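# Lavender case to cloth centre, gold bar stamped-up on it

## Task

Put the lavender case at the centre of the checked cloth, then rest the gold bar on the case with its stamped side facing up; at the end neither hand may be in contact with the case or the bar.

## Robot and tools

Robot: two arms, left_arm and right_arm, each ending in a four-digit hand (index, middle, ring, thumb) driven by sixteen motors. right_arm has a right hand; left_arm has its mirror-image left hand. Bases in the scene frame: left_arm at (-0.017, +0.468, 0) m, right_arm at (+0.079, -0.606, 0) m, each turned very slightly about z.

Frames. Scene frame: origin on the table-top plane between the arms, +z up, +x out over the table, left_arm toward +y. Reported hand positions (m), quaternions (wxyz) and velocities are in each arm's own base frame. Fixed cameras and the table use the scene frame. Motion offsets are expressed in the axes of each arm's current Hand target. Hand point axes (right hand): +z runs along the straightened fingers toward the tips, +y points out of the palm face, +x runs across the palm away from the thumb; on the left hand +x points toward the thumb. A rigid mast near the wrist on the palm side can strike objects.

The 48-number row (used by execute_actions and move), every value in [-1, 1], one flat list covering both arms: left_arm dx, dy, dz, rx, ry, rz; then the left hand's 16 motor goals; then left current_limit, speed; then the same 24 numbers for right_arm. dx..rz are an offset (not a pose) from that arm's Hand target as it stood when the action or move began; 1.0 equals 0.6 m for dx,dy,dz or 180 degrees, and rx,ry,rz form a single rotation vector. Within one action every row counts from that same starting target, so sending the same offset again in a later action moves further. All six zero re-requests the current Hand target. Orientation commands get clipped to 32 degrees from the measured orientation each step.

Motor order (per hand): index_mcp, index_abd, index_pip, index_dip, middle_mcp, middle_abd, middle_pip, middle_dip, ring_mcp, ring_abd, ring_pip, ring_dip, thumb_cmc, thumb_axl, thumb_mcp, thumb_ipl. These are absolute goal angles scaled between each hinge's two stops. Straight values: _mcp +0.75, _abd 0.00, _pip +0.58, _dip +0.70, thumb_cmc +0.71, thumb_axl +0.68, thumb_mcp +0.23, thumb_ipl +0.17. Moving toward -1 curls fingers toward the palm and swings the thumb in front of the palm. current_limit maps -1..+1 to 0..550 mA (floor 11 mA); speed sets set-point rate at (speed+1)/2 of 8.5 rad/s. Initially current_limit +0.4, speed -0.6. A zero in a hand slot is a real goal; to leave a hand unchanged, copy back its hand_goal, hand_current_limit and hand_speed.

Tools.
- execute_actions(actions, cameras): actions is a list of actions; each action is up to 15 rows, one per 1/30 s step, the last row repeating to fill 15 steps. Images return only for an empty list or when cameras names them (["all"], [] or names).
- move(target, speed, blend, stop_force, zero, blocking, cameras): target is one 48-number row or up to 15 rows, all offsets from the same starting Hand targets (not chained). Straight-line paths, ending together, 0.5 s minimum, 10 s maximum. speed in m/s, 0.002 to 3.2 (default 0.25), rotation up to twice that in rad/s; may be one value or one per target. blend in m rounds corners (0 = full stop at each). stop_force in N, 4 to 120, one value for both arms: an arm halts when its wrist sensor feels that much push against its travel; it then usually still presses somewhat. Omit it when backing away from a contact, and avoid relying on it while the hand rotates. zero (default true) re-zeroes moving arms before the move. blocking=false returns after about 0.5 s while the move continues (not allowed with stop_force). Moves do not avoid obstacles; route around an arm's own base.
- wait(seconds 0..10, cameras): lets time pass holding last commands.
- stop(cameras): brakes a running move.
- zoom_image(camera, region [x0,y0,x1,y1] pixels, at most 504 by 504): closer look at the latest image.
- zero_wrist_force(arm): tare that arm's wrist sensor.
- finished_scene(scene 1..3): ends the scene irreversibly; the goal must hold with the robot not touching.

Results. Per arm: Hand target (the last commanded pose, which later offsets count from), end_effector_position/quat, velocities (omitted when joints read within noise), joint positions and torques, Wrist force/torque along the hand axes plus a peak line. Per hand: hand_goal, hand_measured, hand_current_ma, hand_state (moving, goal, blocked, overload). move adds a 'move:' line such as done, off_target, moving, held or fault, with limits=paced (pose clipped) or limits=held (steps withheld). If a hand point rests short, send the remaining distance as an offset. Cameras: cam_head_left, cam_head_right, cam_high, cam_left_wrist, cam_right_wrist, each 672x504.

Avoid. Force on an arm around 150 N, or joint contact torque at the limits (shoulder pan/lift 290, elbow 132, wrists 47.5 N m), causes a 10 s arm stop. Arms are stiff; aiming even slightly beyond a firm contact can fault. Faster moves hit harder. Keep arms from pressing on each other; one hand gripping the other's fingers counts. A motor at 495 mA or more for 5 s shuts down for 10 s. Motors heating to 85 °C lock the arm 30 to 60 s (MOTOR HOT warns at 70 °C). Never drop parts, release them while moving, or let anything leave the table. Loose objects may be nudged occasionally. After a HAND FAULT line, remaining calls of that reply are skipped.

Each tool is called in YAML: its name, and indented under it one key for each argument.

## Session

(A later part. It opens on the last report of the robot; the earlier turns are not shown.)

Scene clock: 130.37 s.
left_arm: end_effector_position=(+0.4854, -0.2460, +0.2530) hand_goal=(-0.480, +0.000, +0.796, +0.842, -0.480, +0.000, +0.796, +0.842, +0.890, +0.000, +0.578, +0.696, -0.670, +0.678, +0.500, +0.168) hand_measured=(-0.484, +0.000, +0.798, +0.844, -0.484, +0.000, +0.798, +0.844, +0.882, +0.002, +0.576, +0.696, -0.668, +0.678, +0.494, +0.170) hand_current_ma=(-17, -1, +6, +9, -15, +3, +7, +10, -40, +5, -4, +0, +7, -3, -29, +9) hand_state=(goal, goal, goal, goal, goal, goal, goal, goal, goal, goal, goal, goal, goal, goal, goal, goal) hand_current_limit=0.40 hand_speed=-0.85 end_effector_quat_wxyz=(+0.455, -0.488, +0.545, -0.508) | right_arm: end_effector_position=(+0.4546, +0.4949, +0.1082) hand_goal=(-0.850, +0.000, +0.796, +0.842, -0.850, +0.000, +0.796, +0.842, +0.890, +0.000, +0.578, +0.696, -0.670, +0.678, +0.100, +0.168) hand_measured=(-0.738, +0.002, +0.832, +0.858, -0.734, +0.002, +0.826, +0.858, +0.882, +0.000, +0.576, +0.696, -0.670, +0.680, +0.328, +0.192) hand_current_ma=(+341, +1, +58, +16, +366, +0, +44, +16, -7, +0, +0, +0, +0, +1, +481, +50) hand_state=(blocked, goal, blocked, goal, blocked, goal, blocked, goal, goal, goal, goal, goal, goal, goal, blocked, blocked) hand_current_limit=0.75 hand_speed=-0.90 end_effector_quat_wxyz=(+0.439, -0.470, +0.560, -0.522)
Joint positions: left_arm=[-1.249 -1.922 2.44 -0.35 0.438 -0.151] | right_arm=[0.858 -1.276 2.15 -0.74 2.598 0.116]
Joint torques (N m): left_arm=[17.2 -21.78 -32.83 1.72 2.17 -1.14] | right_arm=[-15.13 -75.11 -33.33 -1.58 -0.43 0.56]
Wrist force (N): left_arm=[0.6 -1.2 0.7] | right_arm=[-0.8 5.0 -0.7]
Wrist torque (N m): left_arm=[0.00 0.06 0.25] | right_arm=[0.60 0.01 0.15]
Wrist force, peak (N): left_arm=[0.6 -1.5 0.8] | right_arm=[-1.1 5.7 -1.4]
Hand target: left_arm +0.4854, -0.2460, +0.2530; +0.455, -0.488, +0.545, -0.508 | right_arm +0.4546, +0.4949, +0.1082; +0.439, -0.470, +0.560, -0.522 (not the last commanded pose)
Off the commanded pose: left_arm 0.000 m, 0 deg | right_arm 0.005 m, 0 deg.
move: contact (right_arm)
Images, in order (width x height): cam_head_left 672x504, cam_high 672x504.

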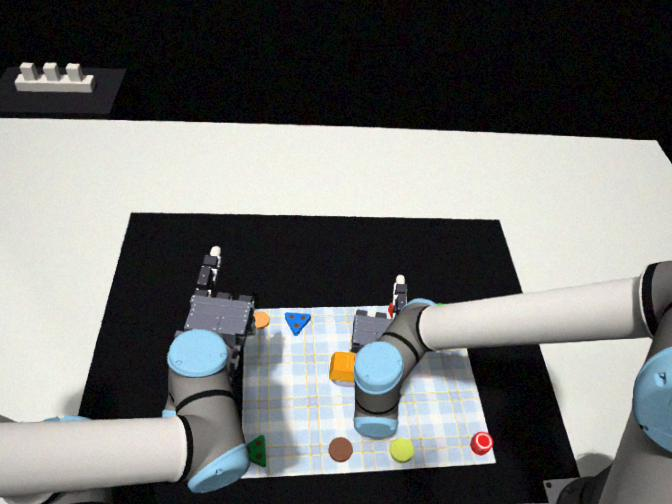

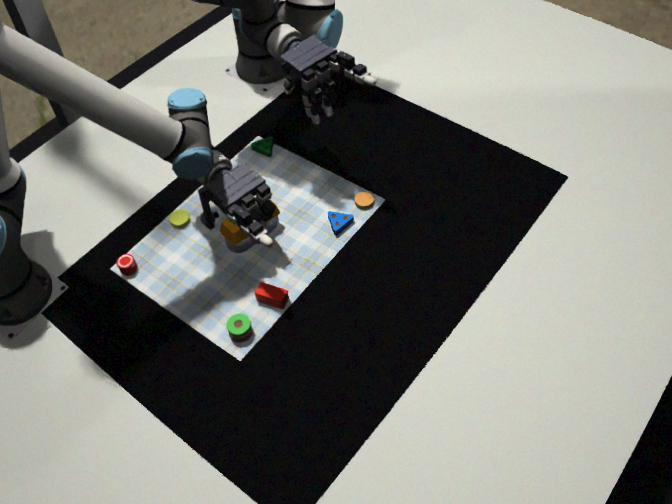

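move:
  target:
    - [0,0,0,0,0,0,-0.48,0,0.796,0.841,-0.48,0,0.796,0.841,0.89,0,0.577,0.696,-0.671,0.677,0.5,0.168,0.4,-0.85,0,0,0,0,0,0,-0.60,0,0.796,0.841,-0.60,0,0.796,0.841,0.89,0,0.577,0.696,-0.671,0.677,0.45,0.168,0.4,-0.9]
    - [0,0,0,0,0,0,-0.48,0,0.796,0.841,-0.48,0,0.796,0.841,0.89,0,0.577,0.696,-0.671,0.677,0.5,0.168,0.4,-0.85,0,-0.2328,-0.0163,0,0,0,-0.60,0,0.796,0.841,-0.60,0,0.796,0.841,0.89,0,0.577,0.696,-0.671,0.677,0.45,0.168,0.4,-0.9]
  speed: [0.1,0.15]
  cameras: ["cam_head_left","cam_high"]

zoom_image:
  camera: "cam_high"
  region: [180, 150, 310, 280]

zoom_image:
  camera: "cam_head_left"
  region: [300, 300, 430, 430]

Scene clock: 134.73 s.
left_arm: end_effector_position=(+0.4854, -0.2460, +0.2530) hand_goal=(-0.480, +0.000, +0.796, +0.842, -0.480, +0.000, +0.796, +0.842, +0.890, +0.000, +0.578, +0.696, -0.670, +0.678, +0.500, +0.168) hand_measured=(-0.484, +0.000, +0.798, +0.844, -0.484, +0.000, +0.798, +0.844, +0.882, +0.002, +0.576, +0.696, -0.668, +0.678, +0.494, +0.170) hand_current_ma=(-17, -1, +6, +9, -15, +3, +7, +10, -40, +5, -4, +0, +7, -3, -29, +9) hand_state=(goal, goal, goal, goal, goal, goal, goal, goal, goal, goal, goal, goal, goal, goal, goal, goal) hand_current_limit=0.40 hand_speed=-0.85 end_effector_quat_wxyz=(+0.455, -0.488, +0.545, -0.508) | right_arm: end_effector_position=(+0.4545, +0.4948, +0.2483) hand_goal=(-0.600, +0.000, +0.796, +0.842, -0.600, +0.000, +0.796, +0.842, +0.890, +0.000, +0.578, +0.696, -0.670, +0.678, +0.450, +0.168) hand_measured=(-0.602, +0.002, +0.798, +0.844, -0.602, +0.002, +0.798, +0.844, +0.882, +0.000, +0.576, +0.696, -0.670, +0.680, +0.444, +0.170) hand_current_ma=(-1, +1, +1, +1, -1, +0, +1, +1, -7, +0, +0, +0, +0, +1, -5, +1) hand_state=(goal, goal, goal, goal, goal, goal, goal, goal, goal, goal, goal, goal, goal, goal, goal, goal) hand_current_limit=0.40 hand_speed=-0.90 end_effector_quat_wxyz=(+0.439, -0.470, +0.560, -0.522)
Joint positions: left_arm=[-1.249 -1.922 2.44 -0.35 0.438 -0.151] | right_arm=[0.858 -1.454 2.049 -0.462 2.598 0.116]
Joint torques (N m): left_arm=[17.22 -22.03 -32.68 1.42 2.14 -0.79] | right_arm=[-0.24 -33.45 -30.39 -1.44 0.52 1.35]
Wrist force (N): left_arm=[0.5 -1.0 1.1] | right_arm=[-0.9 2.8 -0.7]
Wrist torque (N m): left_arm=[-0.01 0.08 0.23] | right_arm=[0.47 -0.01 0.07]
Wrist force, peak (N): left_arm=[0.9 -1.3 1.1] | right_arm=[-0.7 5.5 -1.3]
Hand target: left_arm +0.4854, -0.2460, +0.2530; +0.455, -0.488, +0.545, -0.508 | right_arm +0.4545, +0.4947, +0.2483; +0.439, -0.470, +0.560, -0.522
Off the commanded pose: left_arm 0.000 m, 0 deg | right_arm 0.000 m, 0 deg.
move: done
Images, in order (width x height): cam_head_left 672x504, cam_high 672x504.

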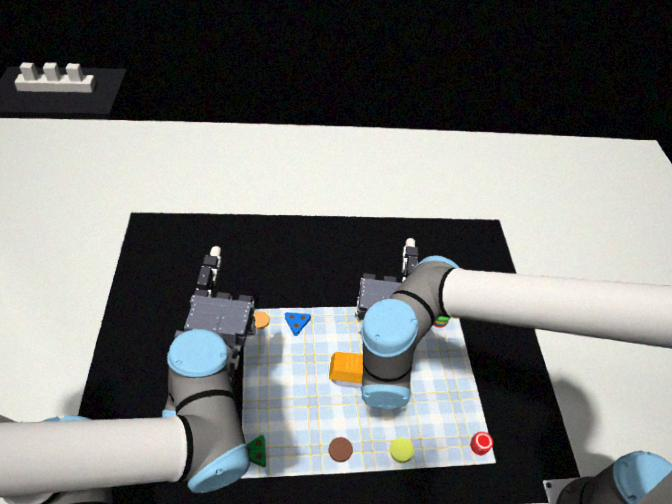

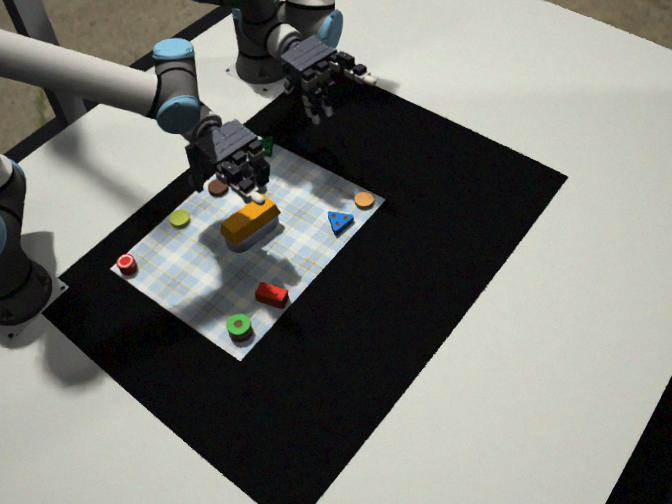

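Scaled by 3.877 from the camera's 672x504 image, which has a finer 960x720 frame.

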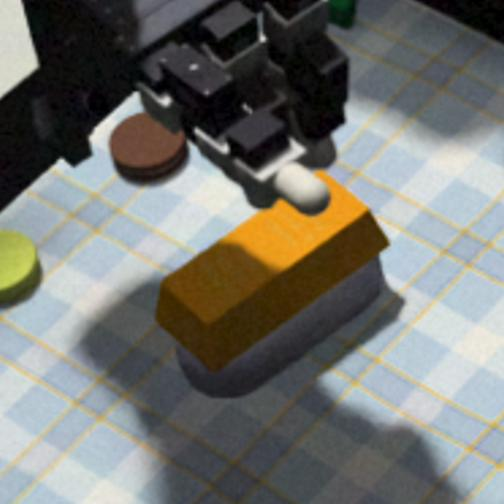

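Scaled by 3.877 from the camera's 672x504 image, which has a finer 960x720 frame.

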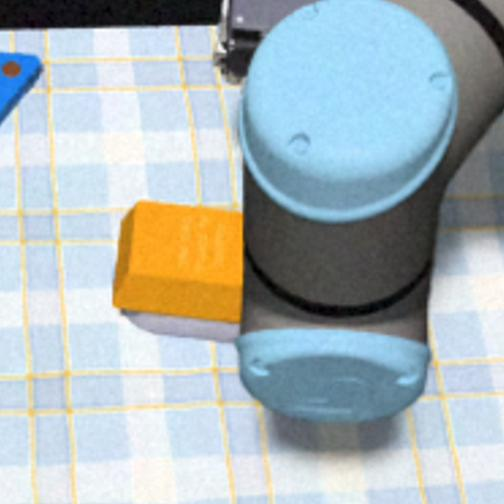

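Bar rests stably on the case.

finished_scene:
  scene: 3

The scene is finished: the task was done.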